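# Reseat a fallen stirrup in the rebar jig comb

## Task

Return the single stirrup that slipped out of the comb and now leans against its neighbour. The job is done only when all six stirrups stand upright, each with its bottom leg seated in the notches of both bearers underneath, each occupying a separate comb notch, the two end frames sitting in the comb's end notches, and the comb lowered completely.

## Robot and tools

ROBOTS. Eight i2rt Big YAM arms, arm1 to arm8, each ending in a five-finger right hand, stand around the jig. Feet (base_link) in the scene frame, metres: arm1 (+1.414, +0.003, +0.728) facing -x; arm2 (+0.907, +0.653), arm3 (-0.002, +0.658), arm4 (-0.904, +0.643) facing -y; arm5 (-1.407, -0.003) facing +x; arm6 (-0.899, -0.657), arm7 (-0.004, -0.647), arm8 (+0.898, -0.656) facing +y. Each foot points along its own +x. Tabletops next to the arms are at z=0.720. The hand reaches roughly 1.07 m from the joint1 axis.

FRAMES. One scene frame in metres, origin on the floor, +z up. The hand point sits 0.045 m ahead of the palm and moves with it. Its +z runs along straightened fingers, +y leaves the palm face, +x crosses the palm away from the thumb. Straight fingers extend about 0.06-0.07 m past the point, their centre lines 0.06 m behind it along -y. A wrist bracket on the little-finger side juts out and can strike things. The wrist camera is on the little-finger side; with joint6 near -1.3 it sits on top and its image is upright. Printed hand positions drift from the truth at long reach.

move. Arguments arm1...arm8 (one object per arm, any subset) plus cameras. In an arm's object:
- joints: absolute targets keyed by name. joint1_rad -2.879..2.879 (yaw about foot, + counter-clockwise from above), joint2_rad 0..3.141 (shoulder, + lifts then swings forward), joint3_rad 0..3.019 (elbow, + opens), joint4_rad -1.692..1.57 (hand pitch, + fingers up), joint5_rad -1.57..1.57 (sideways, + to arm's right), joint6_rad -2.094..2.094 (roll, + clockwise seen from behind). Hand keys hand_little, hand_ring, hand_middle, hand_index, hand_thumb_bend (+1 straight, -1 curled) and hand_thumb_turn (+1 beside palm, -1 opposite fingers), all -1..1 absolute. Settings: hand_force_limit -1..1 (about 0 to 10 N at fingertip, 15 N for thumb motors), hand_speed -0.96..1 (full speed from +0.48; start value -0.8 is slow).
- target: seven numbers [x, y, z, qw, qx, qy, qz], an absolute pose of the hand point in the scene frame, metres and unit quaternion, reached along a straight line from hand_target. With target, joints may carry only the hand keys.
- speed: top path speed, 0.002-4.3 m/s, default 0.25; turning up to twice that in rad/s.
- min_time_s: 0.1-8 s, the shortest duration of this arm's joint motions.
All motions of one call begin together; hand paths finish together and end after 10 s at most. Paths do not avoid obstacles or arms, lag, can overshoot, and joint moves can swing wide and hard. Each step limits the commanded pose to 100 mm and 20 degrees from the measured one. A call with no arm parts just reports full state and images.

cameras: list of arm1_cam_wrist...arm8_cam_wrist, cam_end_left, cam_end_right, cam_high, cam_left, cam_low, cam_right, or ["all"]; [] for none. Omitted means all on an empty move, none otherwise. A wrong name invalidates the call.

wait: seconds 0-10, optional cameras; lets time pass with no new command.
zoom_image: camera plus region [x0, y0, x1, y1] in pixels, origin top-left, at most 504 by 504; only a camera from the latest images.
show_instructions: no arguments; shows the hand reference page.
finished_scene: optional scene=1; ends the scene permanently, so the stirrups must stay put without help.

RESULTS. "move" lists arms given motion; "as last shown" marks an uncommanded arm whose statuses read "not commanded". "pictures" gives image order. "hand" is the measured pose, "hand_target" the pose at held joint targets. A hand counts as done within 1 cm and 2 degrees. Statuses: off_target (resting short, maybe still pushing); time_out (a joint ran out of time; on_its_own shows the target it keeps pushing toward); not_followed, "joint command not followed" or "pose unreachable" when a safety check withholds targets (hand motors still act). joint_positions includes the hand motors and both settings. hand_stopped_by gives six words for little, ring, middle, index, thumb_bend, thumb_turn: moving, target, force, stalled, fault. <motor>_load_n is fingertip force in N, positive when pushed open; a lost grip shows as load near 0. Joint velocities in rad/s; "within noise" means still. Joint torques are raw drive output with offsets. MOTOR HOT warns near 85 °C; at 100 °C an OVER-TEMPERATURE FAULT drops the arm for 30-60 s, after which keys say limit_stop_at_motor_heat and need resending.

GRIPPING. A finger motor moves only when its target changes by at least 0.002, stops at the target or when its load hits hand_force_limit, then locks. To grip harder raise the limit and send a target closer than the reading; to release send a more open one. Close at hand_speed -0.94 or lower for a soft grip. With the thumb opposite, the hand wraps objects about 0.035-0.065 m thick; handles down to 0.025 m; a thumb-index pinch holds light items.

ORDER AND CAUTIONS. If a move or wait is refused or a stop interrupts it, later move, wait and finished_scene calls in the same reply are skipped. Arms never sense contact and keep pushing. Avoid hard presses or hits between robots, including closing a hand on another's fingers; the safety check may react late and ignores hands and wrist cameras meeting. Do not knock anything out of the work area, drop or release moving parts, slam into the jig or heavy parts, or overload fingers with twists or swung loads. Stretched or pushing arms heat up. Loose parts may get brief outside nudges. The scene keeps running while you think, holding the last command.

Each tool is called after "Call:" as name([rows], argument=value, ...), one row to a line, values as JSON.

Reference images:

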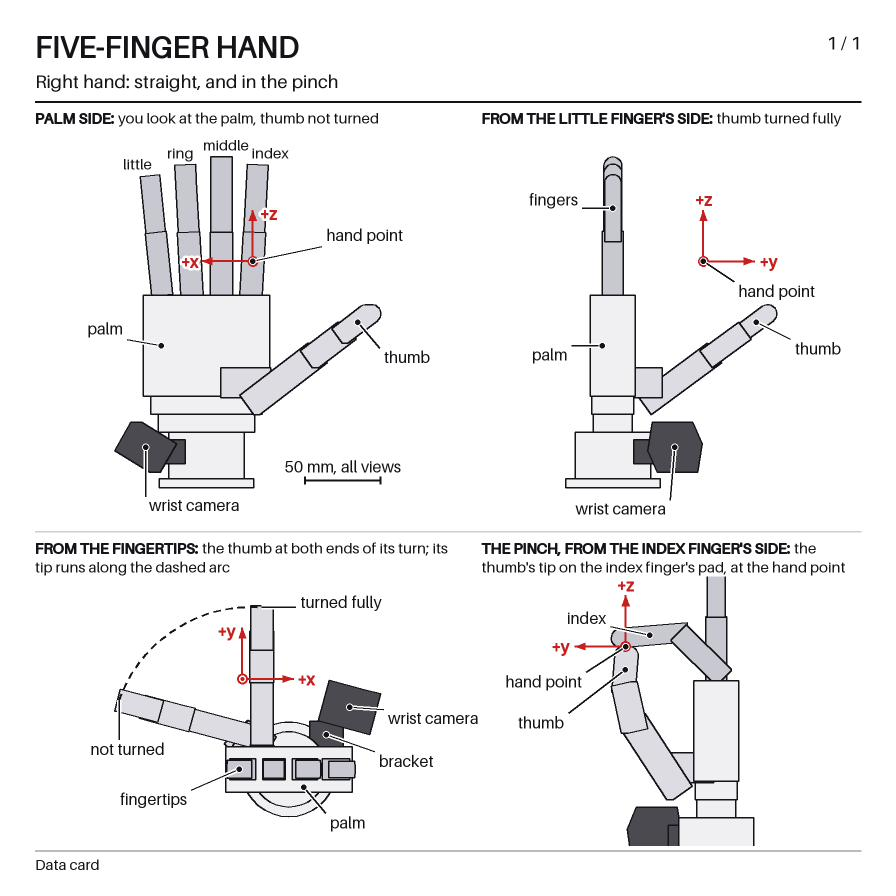

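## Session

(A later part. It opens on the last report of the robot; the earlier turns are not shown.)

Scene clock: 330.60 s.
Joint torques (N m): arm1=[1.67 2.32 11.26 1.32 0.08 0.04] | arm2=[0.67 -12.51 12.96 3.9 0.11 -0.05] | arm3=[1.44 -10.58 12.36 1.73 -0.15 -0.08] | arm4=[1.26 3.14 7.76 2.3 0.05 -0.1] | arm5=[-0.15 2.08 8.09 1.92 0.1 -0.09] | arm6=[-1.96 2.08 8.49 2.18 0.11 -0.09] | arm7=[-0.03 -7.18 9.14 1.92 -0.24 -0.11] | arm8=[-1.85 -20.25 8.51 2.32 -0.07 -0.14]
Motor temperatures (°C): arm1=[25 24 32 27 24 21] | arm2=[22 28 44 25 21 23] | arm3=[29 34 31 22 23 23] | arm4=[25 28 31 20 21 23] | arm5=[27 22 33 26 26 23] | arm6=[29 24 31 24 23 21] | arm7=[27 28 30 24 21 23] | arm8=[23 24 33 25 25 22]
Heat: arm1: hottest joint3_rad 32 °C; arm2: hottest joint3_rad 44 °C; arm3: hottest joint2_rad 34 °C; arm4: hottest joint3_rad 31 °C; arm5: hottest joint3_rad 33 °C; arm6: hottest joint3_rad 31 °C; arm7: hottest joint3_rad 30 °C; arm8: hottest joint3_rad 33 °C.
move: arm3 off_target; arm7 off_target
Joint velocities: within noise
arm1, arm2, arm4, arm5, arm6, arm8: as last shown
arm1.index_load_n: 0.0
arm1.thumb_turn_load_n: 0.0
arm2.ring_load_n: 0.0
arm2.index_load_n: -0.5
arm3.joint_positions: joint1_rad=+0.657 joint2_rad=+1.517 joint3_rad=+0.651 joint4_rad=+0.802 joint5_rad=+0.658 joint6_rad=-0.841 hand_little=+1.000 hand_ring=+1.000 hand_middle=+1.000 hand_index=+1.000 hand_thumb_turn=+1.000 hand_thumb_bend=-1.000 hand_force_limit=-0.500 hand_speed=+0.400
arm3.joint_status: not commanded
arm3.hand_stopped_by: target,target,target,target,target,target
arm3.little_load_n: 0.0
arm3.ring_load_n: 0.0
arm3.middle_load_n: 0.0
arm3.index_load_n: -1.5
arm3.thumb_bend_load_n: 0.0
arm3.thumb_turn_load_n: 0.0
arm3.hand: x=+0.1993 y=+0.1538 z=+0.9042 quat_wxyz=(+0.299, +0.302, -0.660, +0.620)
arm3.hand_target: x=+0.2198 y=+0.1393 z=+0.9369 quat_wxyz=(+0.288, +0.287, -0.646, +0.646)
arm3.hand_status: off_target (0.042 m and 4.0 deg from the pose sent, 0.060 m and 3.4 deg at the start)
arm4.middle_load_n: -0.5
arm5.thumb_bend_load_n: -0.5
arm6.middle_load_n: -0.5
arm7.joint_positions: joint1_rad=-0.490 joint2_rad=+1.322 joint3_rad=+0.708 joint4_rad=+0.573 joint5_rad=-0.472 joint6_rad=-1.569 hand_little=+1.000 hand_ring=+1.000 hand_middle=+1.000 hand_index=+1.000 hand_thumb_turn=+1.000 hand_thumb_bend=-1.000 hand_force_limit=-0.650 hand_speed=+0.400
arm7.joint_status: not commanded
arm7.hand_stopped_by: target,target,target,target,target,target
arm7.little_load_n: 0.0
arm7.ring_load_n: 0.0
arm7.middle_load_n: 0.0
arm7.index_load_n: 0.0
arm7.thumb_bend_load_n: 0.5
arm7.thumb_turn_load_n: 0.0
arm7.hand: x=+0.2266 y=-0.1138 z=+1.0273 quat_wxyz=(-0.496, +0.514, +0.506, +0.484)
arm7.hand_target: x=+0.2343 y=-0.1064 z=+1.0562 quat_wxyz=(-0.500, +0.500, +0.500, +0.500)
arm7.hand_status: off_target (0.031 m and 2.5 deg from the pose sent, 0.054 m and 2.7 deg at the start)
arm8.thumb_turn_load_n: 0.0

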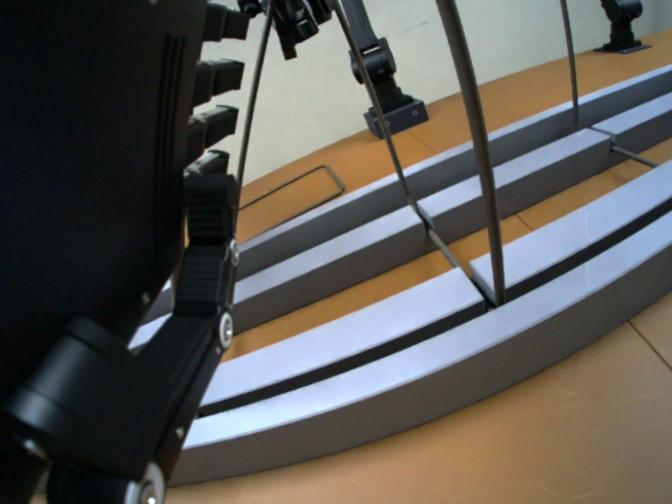

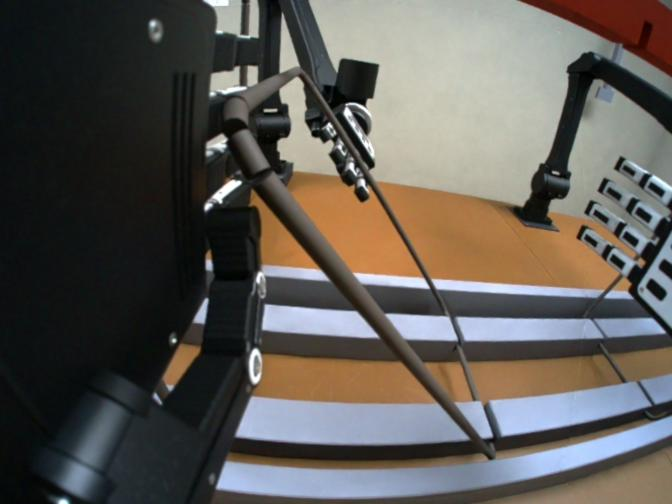

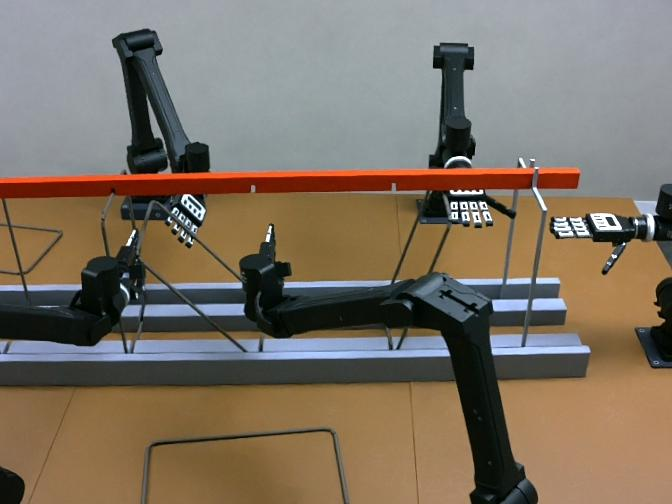

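Call:
move(arm3={"target": [0.233, 0.137, 0.957, 0.3155, 0.3155, -0.6328, 0.6328], "speed": 0.05}, arm7={"target": [0.260, -0.105, 1.080, 0.5, -0.5, -0.5, -0.5], "speed": 0.06}, cameras=["arm3_cam_wrist", "arm7_cam_wrist", "cam_right"])

Call:
zoom_image(camera="cam_right", region=[90, 160, 290, 370])

Scene clock: 333.73 s.
Joint torques (N m): arm1=[1.2 2.96 11.12 1.46 0.06 0.01] | arm2=[0.62 -12.45 12.96 3.9 0.11 -0.05] | arm3=[1.79 -11.99 12.31 1.55 -0.07 -0.09] | arm4=[1.14 3.14 7.73 2.33 0.05 -0.09] | arm5=[-0.44 2.02 8.05 1.92 0.04 -0.1] | arm6=[-2.14 1.9 8.53 2.17 0.12 -0.08] | arm7=[0.03 -7.77 9.48 1.84 -0.16 -0.11] | arm8=[-1.85 -20.25 8.47 2.33 -0.06 -0.13]
Motor temperatures (°C): arm1=[25 24 32 27 24 21] | arm2=[22 28 44 25 21 23] | arm3=[29 34 32 22 23 23] | arm4=[25 28 31 20 21 23] | arm5=[27 22 33 26 26 23] | arm6=[29 24 31 24 23 21] | arm7=[27 28 30 24 21 23] | arm8=[23 24 33 25 25 22]
Heat: arm1: hottest joint3_rad 32 °C; arm2: hottest joint3_rad 44 °C; arm3: hottest joint2_rad 34 °C; arm4: hottest joint3_rad 31 °C; arm5: hottest joint3_rad 33 °C; arm6: hottest joint3_rad 31 °C; arm7: hottest joint3_rad 30 °C; arm8: hottest joint3_rad 33 °C.
move: arm3 off_target; arm7 off_target
Joint velocities: within noise
arm1, arm2, arm4, arm5, arm6, arm8: as last shown
arm1.thumb_turn_load_n: -0.5
arm2.index_load_n: 0.0
arm3.joint_positions: joint1_rad=+0.682 joint2_rad=+1.514 joint3_rad=+0.702 joint4_rad=+0.741 joint5_rad=+0.688 joint6_rad=-0.926 hand_little=+1.000 hand_ring=+1.000 hand_middle=+1.000 hand_index=+1.000 hand_thumb_turn=+1.000 hand_thumb_bend=-1.000 hand_force_limit=-0.500 hand_speed=+0.400
arm3.joint_status: not commanded
arm3.hand_stopped_by: target,target,target,target,target,target
arm3.little_load_n: 0.0
arm3.ring_load_n: 0.0
arm3.middle_load_n: 0.0
arm3.index_load_n: -1.0
arm3.thumb_bend_load_n: 0.0
arm3.thumb_turn_load_n: 0.0
arm3.hand: x=+0.2095 y=+0.1487 z=+0.9199 quat_wxyz=(+0.327, +0.330, -0.648, +0.604)
arm3.hand_target: x=+0.2316 y=+0.1391 z=+0.9576 quat_wxyz=(+0.315, +0.315, -0.633, +0.633)
arm3.hand_status: off_target (0.045 m and 4.3 deg from the pose sent, 0.065 m and 4.3 deg at the start)
arm4.middle_load_n: 0.0
arm5.thumb_bend_load_n: 0.0
arm6.middle_load_n: 0.0
arm7.joint_positions: joint1_rad=-0.544 joint2_rad=+1.321 joint3_rad=+0.773 joint4_rad=+0.501 joint5_rad=-0.529 joint6_rad=-1.569 hand_little=+1.000 hand_ring=+1.000 hand_middle=+1.000 hand_index=+1.000 hand_thumb_turn=+1.000 hand_thumb_bend=-1.000 hand_force_limit=-0.650 hand_speed=+0.400
arm7.joint_status: not commanded
arm7.hand_stopped_by: target,target,target,target,target,target
arm7.little_load_n: 0.0
arm7.ring_load_n: 0.0
arm7.middle_load_n: 0.0
arm7.index_load_n: 0.0
arm7.thumb_bend_load_n: 0.0
arm7.thumb_turn_load_n: -0.5
arm7.hand: x=+0.2506 y=-0.1119 z=+1.0468 quat_wxyz=(-0.496, +0.515, +0.507, +0.481)
arm7.hand_target: x=+0.2591 y=-0.1065 z=+1.0799 quat_wxyz=(-0.500, +0.500, +0.500, +0.500)
arm7.hand_status: off_target (0.035 m and 2.9 deg from the pose sent, 0.063 m and 2.6 deg at the start)

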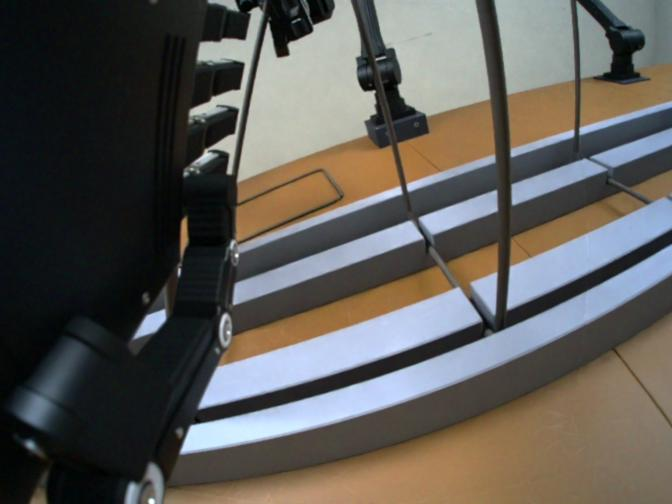

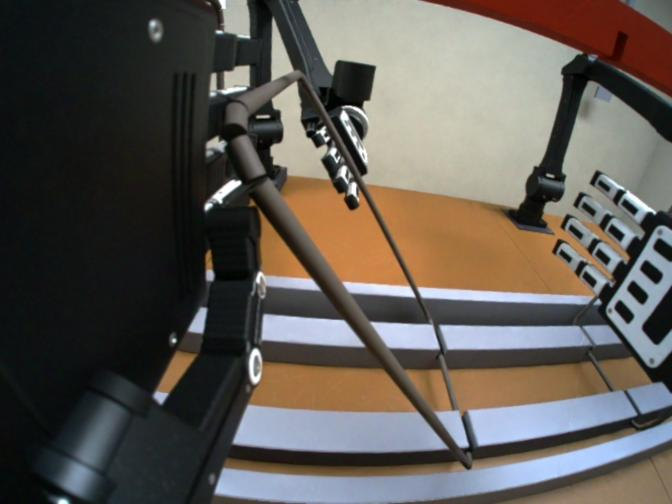

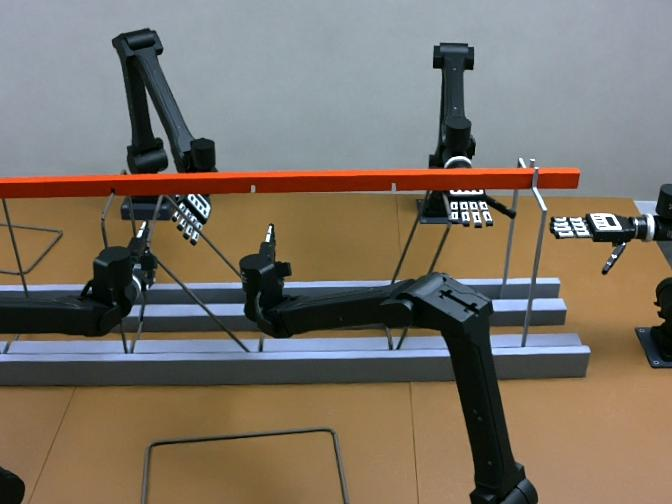

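Scaled by 2.400 from the camera's image (finer frame: 960x720).

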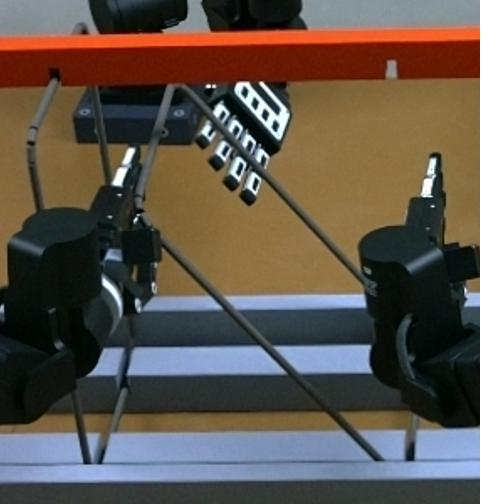

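Call:
move(arm3={"target": [0.254, 0.137, 0.985, 0.3536, 0.3536, -0.6124, 0.6124], "speed": 0.06}, arm7={"target": [0.298, -0.105, 1.104, 0.5, -0.5, -0.5, -0.5], "speed": 0.07}, cameras=["arm3_cam_wrist", "arm7_cam_wrist", "cam_right"])

Call:
zoom_image(camera="cam_right", region=[90, 160, 290, 370])

Scene clock: 335.93 s.
Joint torques (N m): arm1=[2.02 1.9 11.48 1.5 0.09 0.07] | arm2=[0.67 -12.45 12.96 3.9 0.11 -0.05] | arm3=[1.96 -11.81 13.18 1.52 -0.04 -0.09] | arm4=[1.26 3.25 7.75 2.32 0.05 -0.09] | arm5=[-0.56 2.08 8.16 2.1 0.09 -0.04] | arm6=[-2.2 2.2 8.49 2.15 0.11 -0.08] | arm7=[0.44 -6.65 9.78 1.78 -0.26 -0.1] | arm8=[-1.85 -20.07 8.53 2.25 -0.06 -0.14]
Motor temperatures (°C): arm1=[25 24 32 27 24 21] | arm2=[22 28 44 25 21 23] | arm3=[29 34 32 22 23 23] | arm4=[25 28 31 20 21 23] | arm5=[27 22 33 26 26 23] | arm6=[29 24 31 24 23 21] | arm7=[27 28 31 24 21 23] | arm8=[23 24 33 25 25 22]
Heat: arm1: hottest joint3_rad 32 °C; arm2: hottest joint3_rad 44 °C; arm3: hottest joint2_rad 34 °C; arm4: hottest joint3_rad 31 °C; arm5: hottest joint3_rad 33 °C; arm6: hottest joint3_rad 31 °C; arm7: hottest joint3_rad 31 °C; arm8: hottest joint3_rad 33 °C.
move: arm3 off_target; arm7 off_target
Joint velocities: within noise
arm1, arm2, arm4, arm5, arm6, arm8: as last shown
arm2.thumb_turn_load_n: -0.5
arm3.joint_positions: joint1_rad=+0.735 joint2_rad=+1.507 joint3_rad=+0.774 joint4_rad=+0.660 joint5_rad=+0.738 joint6_rad=-1.048 hand_little=+1.000 hand_ring=+1.000 hand_middle=+1.000 hand_index=+1.000 hand_thumb_turn=+1.000 hand_thumb_bend=-1.000 hand_force_limit=-0.500 hand_speed=+0.400
arm3.joint_status: not commanded
arm3.hand_stopped_by: target,target,target,target,target,target
arm3.little_load_n: 0.0
arm3.ring_load_n: 0.0
arm3.middle_load_n: 0.0
arm3.index_load_n: -0.5
arm3.thumb_bend_load_n: 0.0
arm3.thumb_turn_load_n: 0.0
arm3.hand: x=+0.2314 y=+0.1483 z=+0.9460 quat_wxyz=(+0.364, +0.371, -0.625, +0.582)
arm3.hand_target: x=+0.2523 y=+0.1393 z=+0.9852 quat_wxyz=(+0.354, +0.353, -0.612, +0.612)
arm3.hand_status: off_target (0.046 m and 4.4 deg from the pose sent, 0.080 m and 5.8 deg at the start)
arm4.little_load_n: -0.5
arm4.thumb_turn_load_n: -0.5
arm7.joint_positions: joint1_rad=-0.626 joint2_rad=+1.325 joint3_rad=+0.864 joint4_rad=+0.434 joint5_rad=-0.605 joint6_rad=-1.569 hand_little=+1.000 hand_ring=+1.000 hand_middle=+1.000 hand_index=+1.000 hand_thumb_turn=+1.000 hand_thumb_bend=-1.000 hand_force_limit=-0.650 hand_speed=+0.400
arm7.joint_status: not commanded
arm7.hand_stopped_by: target,target,target,target,target,target
arm7.little_load_n: 0.0
arm7.ring_load_n: 0.0
arm7.middle_load_n: 0.0
arm7.index_load_n: 0.0
arm7.thumb_bend_load_n: 0.0
arm7.thumb_turn_load_n: 0.0
arm7.hand: x=+0.2892 y=-0.1137 z=+1.0815 quat_wxyz=(-0.498, +0.510, +0.503, +0.489)
arm7.hand_target: x=+0.2973 y=-0.1061 z=+1.1039 quat_wxyz=(-0.500, +0.500, +0.500, +0.500)
arm7.hand_status: off_target (0.026 m and 1.8 deg from the pose sent, 0.074 m and 2.9 deg at the start)

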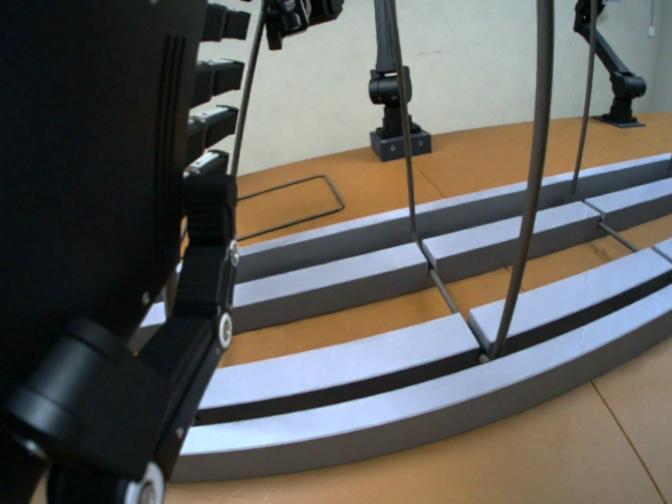

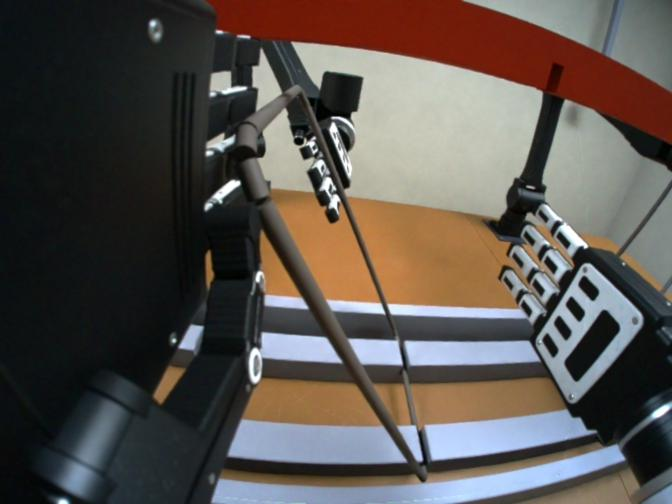

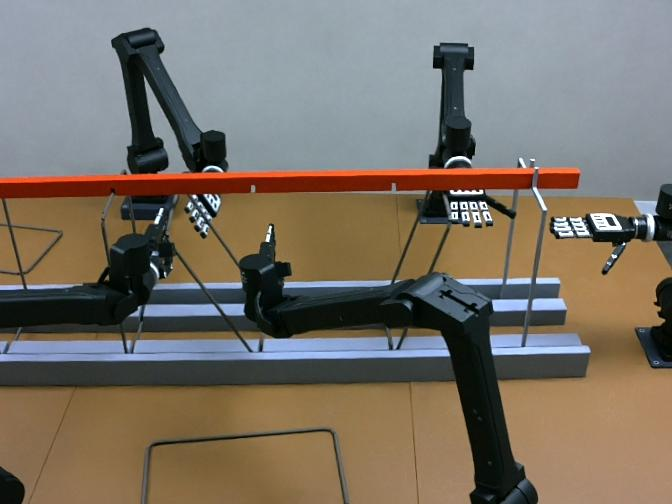

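Scaled by 2.400 from the camera's image (finer frame: 960x720).

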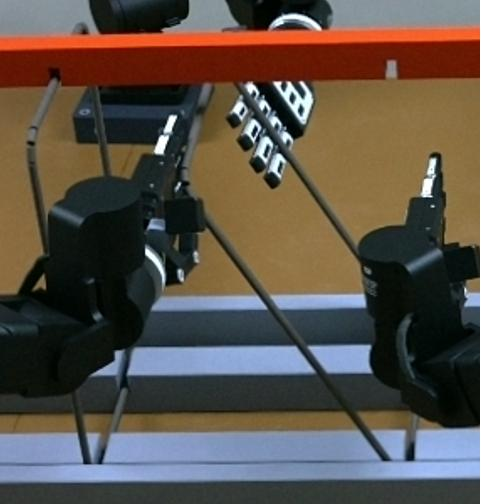

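Call:
move(arm3={"target": [0.2735, 0.137, 1.006, 0.3851, 0.3851, -0.5930, 0.5930], "speed": 0.06}, arm7={"target": [0.333, -0.105, 1.120, 0.5, -0.5, -0.5, -0.5], "speed": 0.07}, cameras=["arm3_cam_wrist", "arm7_cam_wrist", "cam_right", "cam_high"])

Call:
zoom_image(camera="cam_right", region=[90, 160, 290, 370])

Scene clock: 338.73 s.
Joint torques (N m): arm1=[1.67 2.49 11.19 1.61 0.08 0.06] | arm2=[0.67 -12.45 12.96 3.9 0.11 -0.05] | arm3=[1.55 -11.16 13.34 1.39 -0.02 -0.09] | arm4=[1.2 3.08 7.79 2.3 0.04 -0.09] | arm5=[0.09 2.08 8.17 1.98 0.08 -0.04] | arm6=[-2.08 2.14 8.49 2.18 0.12 -0.08] | arm7=[0.21 -6.95 10.03 1.74 -0.29 -0.1] | arm8=[-1.79 -20.13 8.47 2.17 -0.06 -0.14]
Motor temperatures (°C): arm1=[25 24 32 27 24 21] | arm2=[22 28 44 25 21 23] | arm3=[29 34 33 22 23 23] | arm4=[25 28 31 20 21 23] | arm5=[27 22 33 26 26 23] | arm6=[29 24 31 24 23 21] | arm7=[27 28 31 24 21 23] | arm8=[23 24 33 25 25 22]
Heat: arm1: hottest joint3_rad 32 °C; arm2: hottest joint3_rad 44 °C; arm3: hottest joint2_rad 34 °C; arm4: hottest joint3_rad 31 °C; arm5: hottest joint3_rad 33 °C; arm6: hottest joint3_rad 31 °C; arm7: hottest joint3_rad 31 °C; arm8: hottest joint3_rad 33 °C.
move: arm3 off_target; arm7 off_target
Joint velocities: within noise
arm1.joint_positions: joint1_rad=-0.095 joint2_rad=+0.083 joint3_rad=+0.371 joint4_rad=-0.273 joint5_rad=-0.083 joint6_rad=-0.008 hand_little=+1.000 hand_ring=+1.000 hand_middle=+1.000 hand_index=+1.000 hand_thumb_turn=+1.000 hand_thumb_bend=+1.000 hand_force_limit=+0.000 hand_speed=-0.500
arm1.joint_status: not commanded
arm1.hand_stopped_by: fault,target,target,target,target,target
arm1.little_load_n: 0.0
arm1.ring_load_n: 0.0
arm1.middle_load_n: 0.0
arm1.index_load_n: 0.0
arm1.thumb_bend_load_n: 0.0
arm1.thumb_turn_load_n: 0.0
arm1.hand: x=+1.1281 y=-0.0168 z=+1.0092 quat_wxyz=(+0.508, -0.496, -0.496, +0.500)
arm1.hand_target: x=+1.1297 y=-0.0199 z=+1.0001 quat_wxyz=(+0.500, -0.500, -0.500, +0.500)
arm1.hand_status: not commanded
arm2: as last shown
arm2.index_load_n: -0.5
arm2.thumb_turn_load_n: 0.0
arm3.joint_positions: joint1_rad=+0.778 joint2_rad=+1.506 joint3_rad=+0.846 joint4_rad=+0.607 joint5_rad=+0.778 joint6_rad=-1.152 hand_little=+1.000 hand_ring=+1.000 hand_middle=+1.000 hand_index=+1.000 hand_thumb_turn=+1.000 hand_thumb_bend=-1.000 hand_force_limit=-0.500 hand_speed=+0.400
arm3.joint_status: not commanded
arm3.hand_stopped_by: target,target,target,target,target,target
arm3.little_load_n: -0.5
arm3.ring_load_n: 0.0
arm3.middle_load_n: 0.0
arm3.index_load_n: -0.5
arm3.thumb_bend_load_n: 0.0
arm3.thumb_turn_load_n: 0.0
arm3.hand: x=+0.2526 y=+0.1463 z=+0.9760 quat_wxyz=(+0.393, +0.398, -0.602, +0.570)
arm3.hand_target: x=+0.2723 y=+0.1388 z=+1.0061 quat_wxyz=(+0.385, +0.385, -0.593, +0.593)
arm3.hand_status: off_target (0.038 m and 3.3 deg from the pose sent, 0.074 m and 4.8 deg at the start)
arm4.joint_positions: joint1_rad=+0.384 joint2_rad=+0.552 joint3_rad=+1.350 joint4_rad=-1.286 joint5_rad=+0.102 joint6_rad=-0.981 hand_little=+1.000 hand_ring=+1.000 hand_middle=+1.000 hand_index=+1.000 hand_thumb_turn=+1.000 hand_thumb_bend=+1.000 hand_force_limit=+0.000 hand_speed=-0.800
arm4.joint_status: not commanded
arm4.hand_stopped_by: target,target,target,target,target,target
arm4.little_load_n: 0.0
arm4.ring_load_n: 0.0
arm4.middle_load_n: 0.0
arm4.index_load_n: 0.0
arm4.thumb_bend_load_n: 0.0
arm4.thumb_turn_load_n: 0.0
arm4.hand: x=-0.8792 y=+0.4314 z=+1.2836 quat_wxyz=(+0.195, +0.515, -0.683, +0.479)
arm4.hand_target: x=-0.8796 y=+0.4322 z=+1.2924 quat_wxyz=(+0.197, +0.511, -0.679, +0.488)
arm4.hand_status: not commanded
arm5.joint_positions: joint1_rad=+0.098 joint2_rad=+0.650 joint3_rad=+1.435 joint4_rad=-1.275 joint5_rad=+0.139 joint6_rad=-1.336 hand_little=+1.000 hand_ring=+1.000 hand_middle=+1.000 hand_index=+1.000 hand_thumb_turn=+1.000 hand_thumb_bend=+1.000 hand_force_limit=+0.000 hand_speed=-0.800
arm5.joint_status: not commanded
arm5.hand_stopped_by: target,target,target,target,target,target
arm5.little_load_n: 0.0
arm5.ring_load_n: 0.0
arm5.middle_load_n: 0.0
arm5.index_load_n: 0.0
arm5.thumb_bend_load_n: 0.0
arm5.thumb_turn_load_n: 0.0
arm5.hand: x=-1.1677 y=-0.0576 z=+1.2974 quat_wxyz=(-0.025, +0.847, -0.095, +0.522)
arm5.hand_target: x=-1.1690 y=-0.0577 z=+1.3064 quat_wxyz=(-0.027, +0.842, -0.095, +0.531)
arm5.hand_status: not commanded
arm6.joint_positions: joint1_rad=-0.123 joint2_rad=+0.630 joint3_rad=+1.447 joint4_rad=-1.200 joint5_rad=+0.216 joint6_rad=-1.427 hand_little=+1.000 hand_ring=+1.000 hand_middle=+1.000 hand_index=+1.000 hand_thumb_turn=+1.000 hand_thumb_bend=+1.000 hand_force_limit=+0.000 hand_speed=-0.800
arm6.joint_status: not commanded
arm6.hand_stopped_by: target,target,target,target,target,target
arm6.little_load_n: 0.0
arm6.ring_load_n: 0.0
arm6.middle_load_n: 0.0
arm6.index_load_n: 0.0
arm6.thumb_bend_load_n: 0.0
arm6.thumb_turn_load_n: 0.0
arm6.hand: x=-0.7750 y=-0.4274 z=+1.2815 quat_wxyz=(-0.330, +0.693, +0.455, +0.451)
arm6.hand_target: x=-0.7752 y=-0.4293 z=+1.2898 quat_wxyz=(-0.337, +0.690, +0.451, +0.456)
arm6.hand_status: not commanded
arm7.joint_positions: joint1_rad=-0.689 joint2_rad=+1.363 joint3_rad=+0.945 joint4_rad=+0.391 joint5_rad=-0.669 joint6_rad=-1.569 hand_little=+1.000 hand_ring=+1.000 hand_middle=+1.000 hand_index=+1.000 hand_thumb_turn=+1.000 hand_thumb_bend=-1.000 hand_force_limit=-0.650 hand_speed=+0.400
arm7.joint_status: not commanded
arm7.hand_stopped_by: target,target,target,target,target,target
arm7.little_load_n: 0.0
arm7.ring_load_n: 0.0
arm7.middle_load_n: -0.5
arm7.index_load_n: 0.0
arm7.thumb_bend_load_n: 0.0
arm7.thumb_turn_load_n: 0.0
arm7.hand: x=+0.3233 y=-0.1123 z=+1.0968 quat_wxyz=(-0.498, +0.510, +0.503, +0.489)
arm7.hand_target: x=+0.3323 y=-0.1062 z=+1.1198 quat_wxyz=(-0.500, +0.500, +0.500, +0.500)
arm7.hand_status: off_target (0.026 m and 1.8 deg from the pose sent, 0.059 m and 1.7 deg at the start)
arm8.joint_positions: joint1_rad=+0.796 joint2_rad=+1.902 joint3_rad=+1.354 joint4_rad=+0.493 joint5_rad=+0.832 joint6_rad=-1.541 hand_little=+1.000 hand_ring=+1.000 hand_middle=+1.000 hand_index=+1.000 hand_thumb_turn=+1.000 hand_thumb_bend=-1.000 hand_force_limit=-0.650 hand_speed=+0.400
arm8.joint_status: not commanded
arm8.hand_stopped_by: target,target,target,target,target,target
arm8.little_load_n: 0.0
arm8.ring_load_n: 0.0
arm8.middle_load_n: 0.0
arm8.index_load_n: 0.0
arm8.thumb_bend_load_n: 0.0
arm8.thumb_turn_load_n: 0.0
arm8.hand: x=+0.5039 y=-0.0560 z=+0.9966 quat_wxyz=(-0.489, +0.502, +0.513, +0.496)
arm8.hand_target: x=+0.5101 y=-0.0541 z=+1.0158 quat_wxyz=(-0.500, +0.500, +0.500, +0.500)
arm8.hand_status: not commanded
pictures: arm3_cam_wrist, arm7_cam_wrist, cam_high, cam_right

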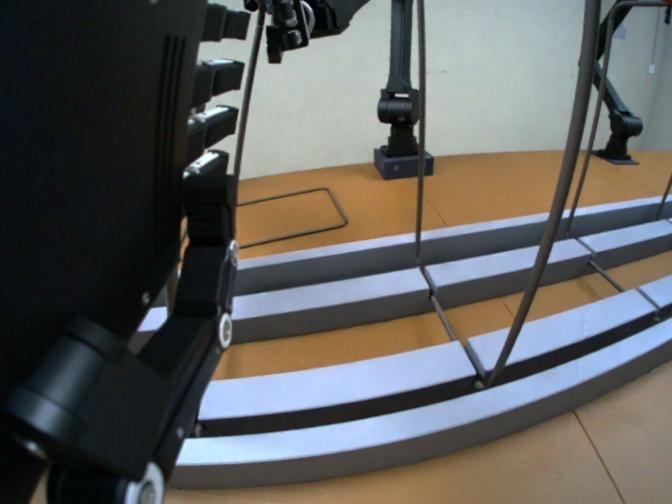

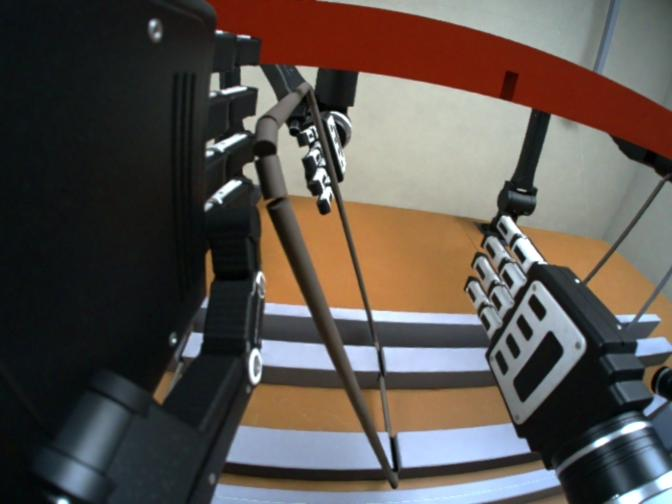

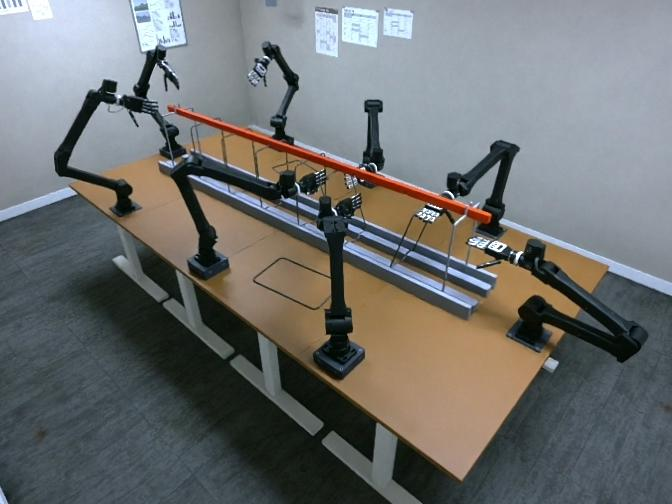

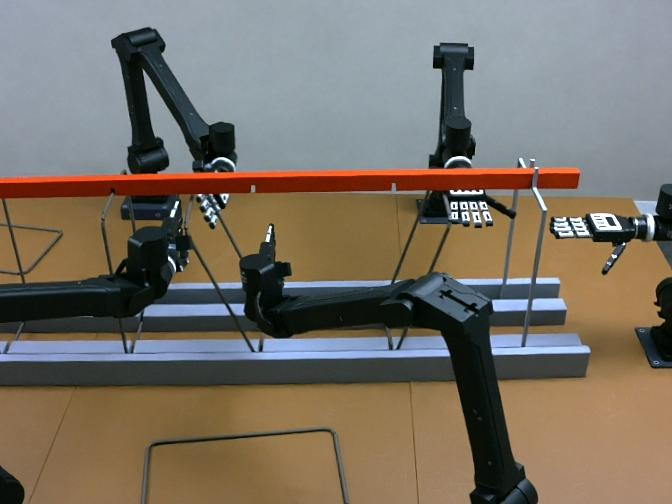

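Scaled by 2.400 from the camera's image (finer frame: 960x720).

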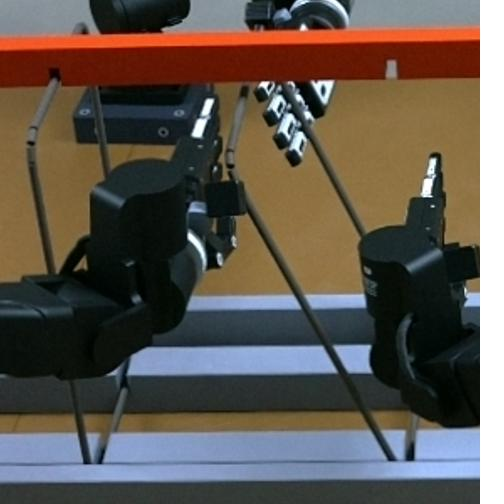

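Call:
move(arm7={"target": [0.305, -0.11, 1.115, 0.5, -0.5, -0.5, -0.5], "speed": 0.05}, cameras=["arm3_cam_wrist", "arm7_cam_wrist", "cam_right"])

Call:
zoom_image(camera="cam_right", region=[90, 160, 290, 370])

Scene clock: 340.07 s.
Joint torques (N m): arm1=[1.9 2.02 11.18 1.65 0.06 0.06] | arm2=[0.67 -12.45 12.96 3.9 0.11 -0.05] | arm3=[1.61 -11.34 13.39 1.4 -0.02 -0.11] | arm4=[1.2 3.19 7.73 2.35 0.05 -0.1] | arm5=[-0.03 2.14 8.16 2.1 0.07 -0.05] | arm6=[-2.08 2.02 8.46 2.14 0.11 -0.08] | arm7=[1.08 -8.23 6.43 2.22 0.11 -0.11] | arm8=[-1.9 -20.42 8.53 2.32 -0.07 -0.15]
Motor temperatures (°C): arm1=[25 24 32 27 24 21] | arm2=[22 28 44 25 21 23] | arm3=[29 34 33 22 23 23] | arm4=[25 28 31 20 21 23] | arm5=[27 22 33 26 26 23] | arm6=[29 24 31 24 23 21] | arm7=[27 28 31 24 21 23] | arm8=[23 24 33 25 25 22]
Heat: arm1: hottest joint3_rad 32 °C; arm2: hottest joint3_rad 44 °C; arm3: hottest joint2_rad 34 °C; arm4: hottest joint3_rad 31 °C; arm5: hottest joint3_rad 33 °C; arm6: hottest joint3_rad 31 °C; arm7: hottest joint3_rad 31 °C; arm8: hottest joint3_rad 33 °C.
move: arm7 done
Joint velocities: within noise
arm1, arm2, arm3, arm4, arm5, arm6, arm8: as last shown
arm1.thumb_turn_load_n: -0.5
arm2.index_load_n: 0.0
arm3.joint_positions: joint1_rad=+0.778 joint2_rad=+1.506 joint3_rad=+0.846 joint4_rad=+0.607 joint5_rad=+0.778 joint6_rad=-1.153 hand_little=+1.000 hand_ring=+1.000 hand_middle=+1.000 hand_index=+1.000 hand_thumb_turn=+1.000 hand_thumb_bend=-1.000 hand_force_limit=-0.500 hand_speed=+0.400
arm3.little_load_n: 0.0
arm4.middle_load_n: -0.5
arm7.joint_positions: joint1_rad=-0.656 joint2_rad=+1.335 joint3_rad=+0.938 joint4_rad=+0.391 joint5_rad=-0.632 joint6_rad=-1.569 hand_little=+1.000 hand_ring=+1.000 hand_middle=+1.000 hand_index=+1.000 hand_thumb_turn=+1.000 hand_thumb_bend=-1.000 hand_force_limit=-0.650 hand_speed=+0.400
arm7.joint_status: not commanded
arm7.hand_stopped_by: target,target,target,target,target,target
arm7.little_load_n: 0.0
arm7.ring_load_n: 0.0
arm7.middle_load_n: 0.0
arm7.index_load_n: 0.0
arm7.thumb_bend_load_n: 0.0
arm7.thumb_turn_load_n: 0.0
arm7.hand: x=+0.3084 y=-0.1091 z=+1.1094 quat_wxyz=(-0.499, +0.504, +0.501, +0.497)
arm7.hand_target: x=+0.3050 y=-0.1100 z=+1.1150 quat_wxyz=(-0.500, +0.500, +0.500, +0.500)
arm7.hand_status: done (0.007 m and 0.6 deg from the pose sent, 0.026 m and 1.8 deg at the start)
arm8.index_load_n: 0.5

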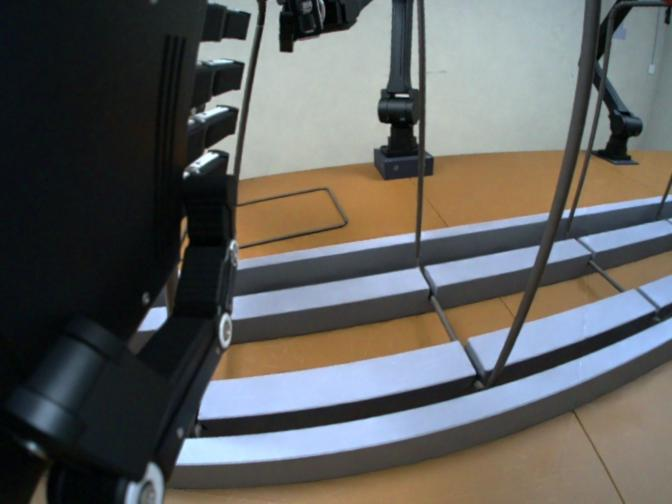

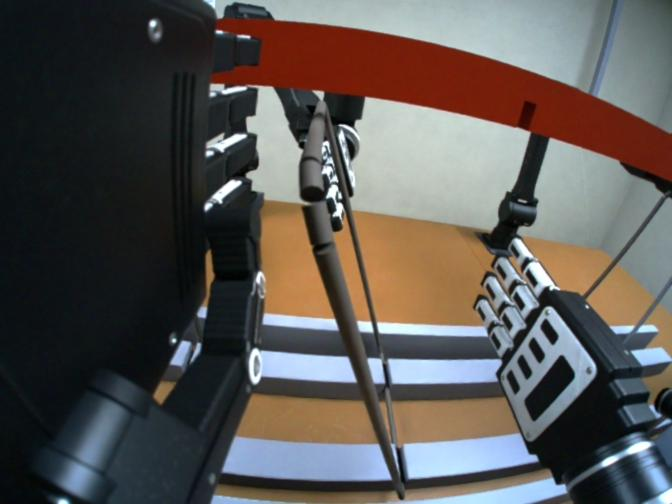

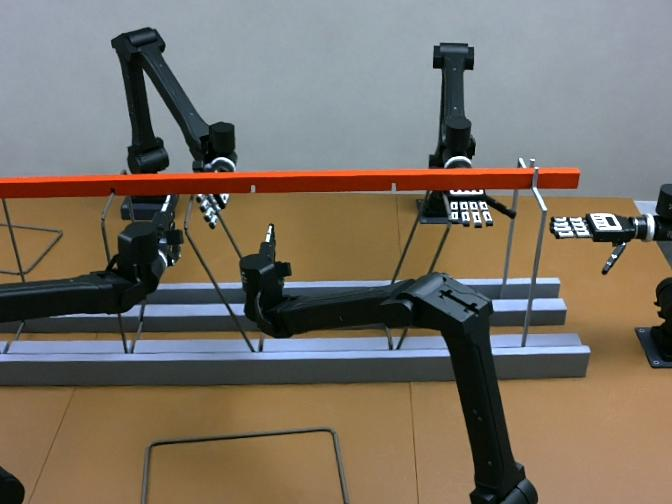

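Scaled by 2.400 from the camera's image (finer frame: 960x720).

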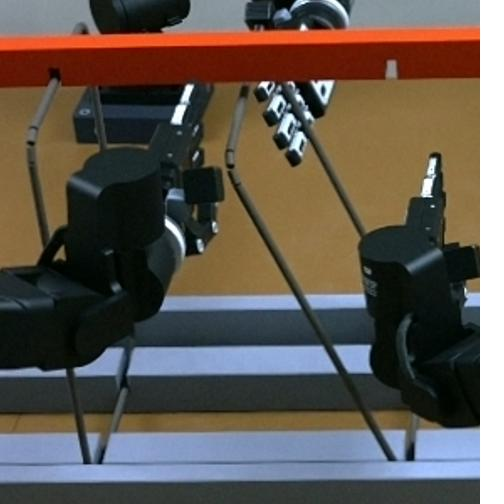

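Call:
move(arm7={"target": [0.29, -0.28, 1.06, 0.5, -0.5, -0.5, -0.5], "speed": 0.2})

Call:
move(arm7={"target": [0.252, -0.28, 0.96, 0.5930, -0.5930, 0.3851, 0.3851], "speed": 0.45}, cameras=["arm7_cam_wrist", "cam_right", "cam_high"])

Scene clock: 342.30 s.
Joint torques (N m): arm1=[2.55 2.61 11.37 1.59 0.04 0.08] | arm2=[0.67 -12.45 12.96 3.9 0.11 -0.05] | arm3=[1.67 -11.28 13.35 1.36 -0.02 -0.09] | arm4=[1.08 3.08 7.79 2.33 0.05 -0.1] | arm5=[-0.44 2.26 8.23 2.09 0.07 -0.05] | arm6=[-2.14 2.08 8.51 2.14 0.12 -0.1] | arm7=[0.26 -3.6 6.24 2.82 -0.28 -0.11] | arm8=[-1.9 -20.25 8.58 2.28 -0.08 -0.13]
Motor temperatures (°C): arm1=[25 24 32 27 24 21] | arm2=[22 28 44 25 21 23] | arm3=[29 34 34 22 23 23] | arm4=[25 28 31 20 21 23] | arm5=[27 22 33 26 26 23] | arm6=[29 24 31 24 23 21] | arm7=[27 28 31 24 21 23] | arm8=[23 24 33 25 25 22]
Heat: arm1: hottest joint3_rad 32 °C; arm2: hottest joint3_rad 44 °C; arm3: hottest joint2_rad 34 °C; arm4: hottest joint3_rad 31 °C; arm5: hottest joint3_rad 33 °C; arm6: hottest joint3_rad 31 °C; arm7: hottest joint3_rad 31 °C; arm8: hottest joint3_rad 33 °C.
move: arm7 done
Joint velocities: within noise
arm1, arm2, arm3, arm4, arm5, arm6, arm8: as last shown
arm1.index_load_n: -0.5
arm2.thumb_turn_load_n: -0.5
arm4.middle_load_n: 0.0
arm7.joint_positions: joint1_rad=-0.954 joint2_rad=+1.010 joint3_rad=+0.536 joint4_rad=+0.454 joint5_rad=-0.931 joint6_rad=-1.569 hand_little=+1.000 hand_ring=+1.000 hand_middle=+1.000 hand_index=+1.000 hand_thumb_turn=+1.000 hand_thumb_bend=-1.000 hand_force_limit=-0.650 hand_speed=+0.400
arm7.joint_status: not commanded
arm7.hand_stopped_by: target,target,target,target,target,target
arm7.little_load_n: 0.0
arm7.ring_load_n: 0.0
arm7.middle_load_n: 0.0
arm7.index_load_n: 0.0
arm7.thumb_bend_load_n: 0.0
arm7.thumb_turn_load_n: 0.0
arm7.hand: x=+0.2900 y=-0.2788 z=+1.0532 quat_wxyz=(-0.500, +0.508, +0.500, +0.492)
arm7.hand_target: x=+0.2900 y=-0.2801 z=+1.0599 quat_wxyz=(-0.500, +0.500, +0.500, +0.500)
arm7.hand_status: done (0.007 m and 1.3 deg from the pose sent, 0.179 m and 0.6 deg at the start)
arm8.index_load_n: 0.0
pictures: none

Scene clock: 346.67 s.
Joint torques (N m): arm1=[2.14 2.49 11.38 1.63 0.13 0.09] | arm2=[0.62 -12.45 12.97 3.92 0.11 -0.05] | arm3=[1.55 -11.16 13.34 1.37 -0.03 -0.09] | arm4=[1.14 3.25 7.77 2.32 0.04 -0.09] | arm5=[-0.15 2.08 8.1 2.03 0.06 -0.03] | arm6=[-2.08 2.02 8.51 2.19 0.12 -0.07] | arm7=[0.15 -6.48 3.58 2.66 0.1 0.1] | arm8=[-1.79 -20.37 8.51 2.3 -0.07 -0.12]
Motor temperatures (°C): arm1=[25 24 32 27 24 21] | arm2=[22 28 44 25 21 23] | arm3=[29 34 35 22 23 23] | arm4=[25 28 31 20 21 23] | arm5=[27 22 33 26 26 23] | arm6=[29 24 31 24 23 21] | arm7=[27 28 31 24 21 23] | arm8=[23 24 32 25 25 22]
Heat: arm1: hottest joint3_rad 32 °C; arm2: hottest joint3_rad 44 °C; arm3: hottest joint3_rad 35 °C; arm4: hottest joint3_rad 31 °C; arm5: hottest joint3_rad 33 °C; arm6: hottest joint3_rad 31 °C; arm7: hottest joint3_rad 31 °C; arm8: hottest joint3_rad 32 °C.
move: arm7 done
Joint velocities: within noise
arm1, arm2, arm3, arm4, arm5, arm6, arm8: as last shown
arm7.joint_positions: joint1_rad=-1.098 joint2_rad=+1.583 joint3_rad=+0.560 joint4_rad=+1.023 joint5_rad=-1.083 joint6_rad=+1.143 hand_little=+1.000 hand_ring=+1.000 hand_middle=+1.000 hand_index=+1.000 hand_thumb_turn=+1.000 hand_thumb_bend=-1.000 hand_force_limit=-0.650 hand_speed=+0.400
arm7.joint_status: not commanded
arm7.hand_stopped_by: target,target,target,target,target,target
arm7.little_load_n: 0.0
arm7.ring_load_n: 0.0
arm7.middle_load_n: 0.0
arm7.index_load_n: 0.0
arm7.thumb_bend_load_n: 0.0
arm7.thumb_turn_load_n: 0.0
arm7.hand: x=+0.2506 y=-0.2789 z=+0.9612 quat_wxyz=(-0.593, +0.598, -0.380, -0.384)
arm7.hand_target: x=+0.2521 y=-0.2800 z=+0.9600 quat_wxyz=(-0.593, +0.593, -0.385, -0.385)
arm7.hand_status: done (0.002 m and 0.8 deg from the pose sent, 0.101 m and 155.1 deg at the start)
pictures: arm7_cam_wrist, cam_high, cam_right

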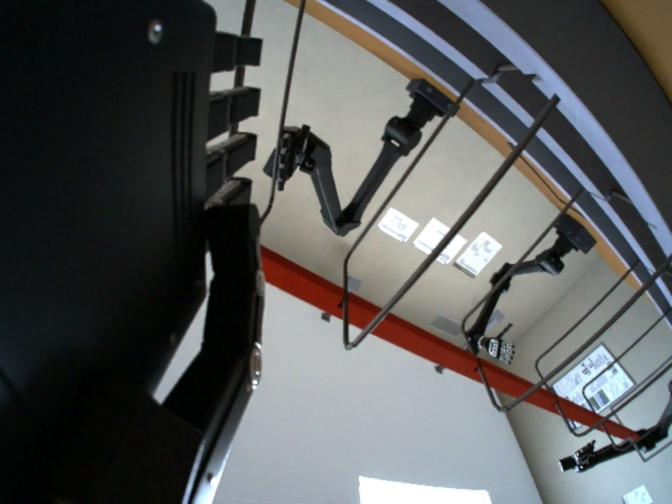

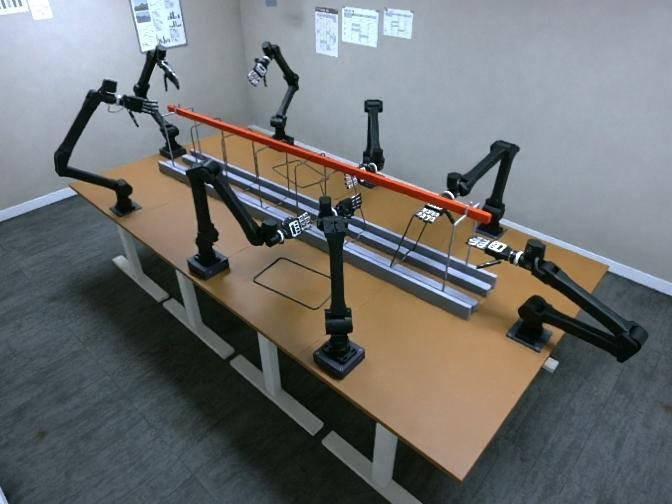

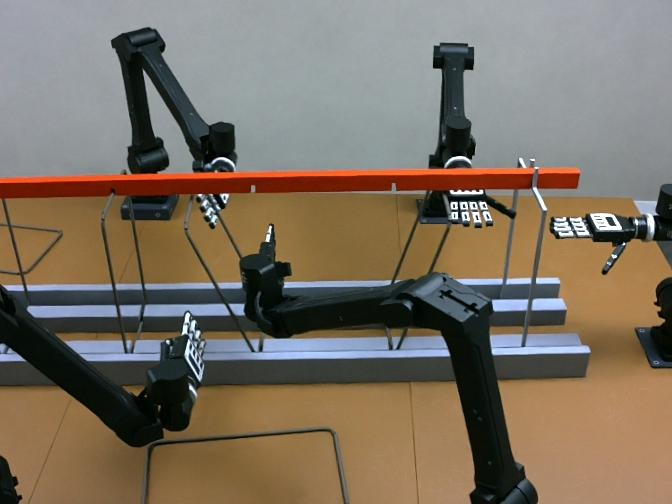

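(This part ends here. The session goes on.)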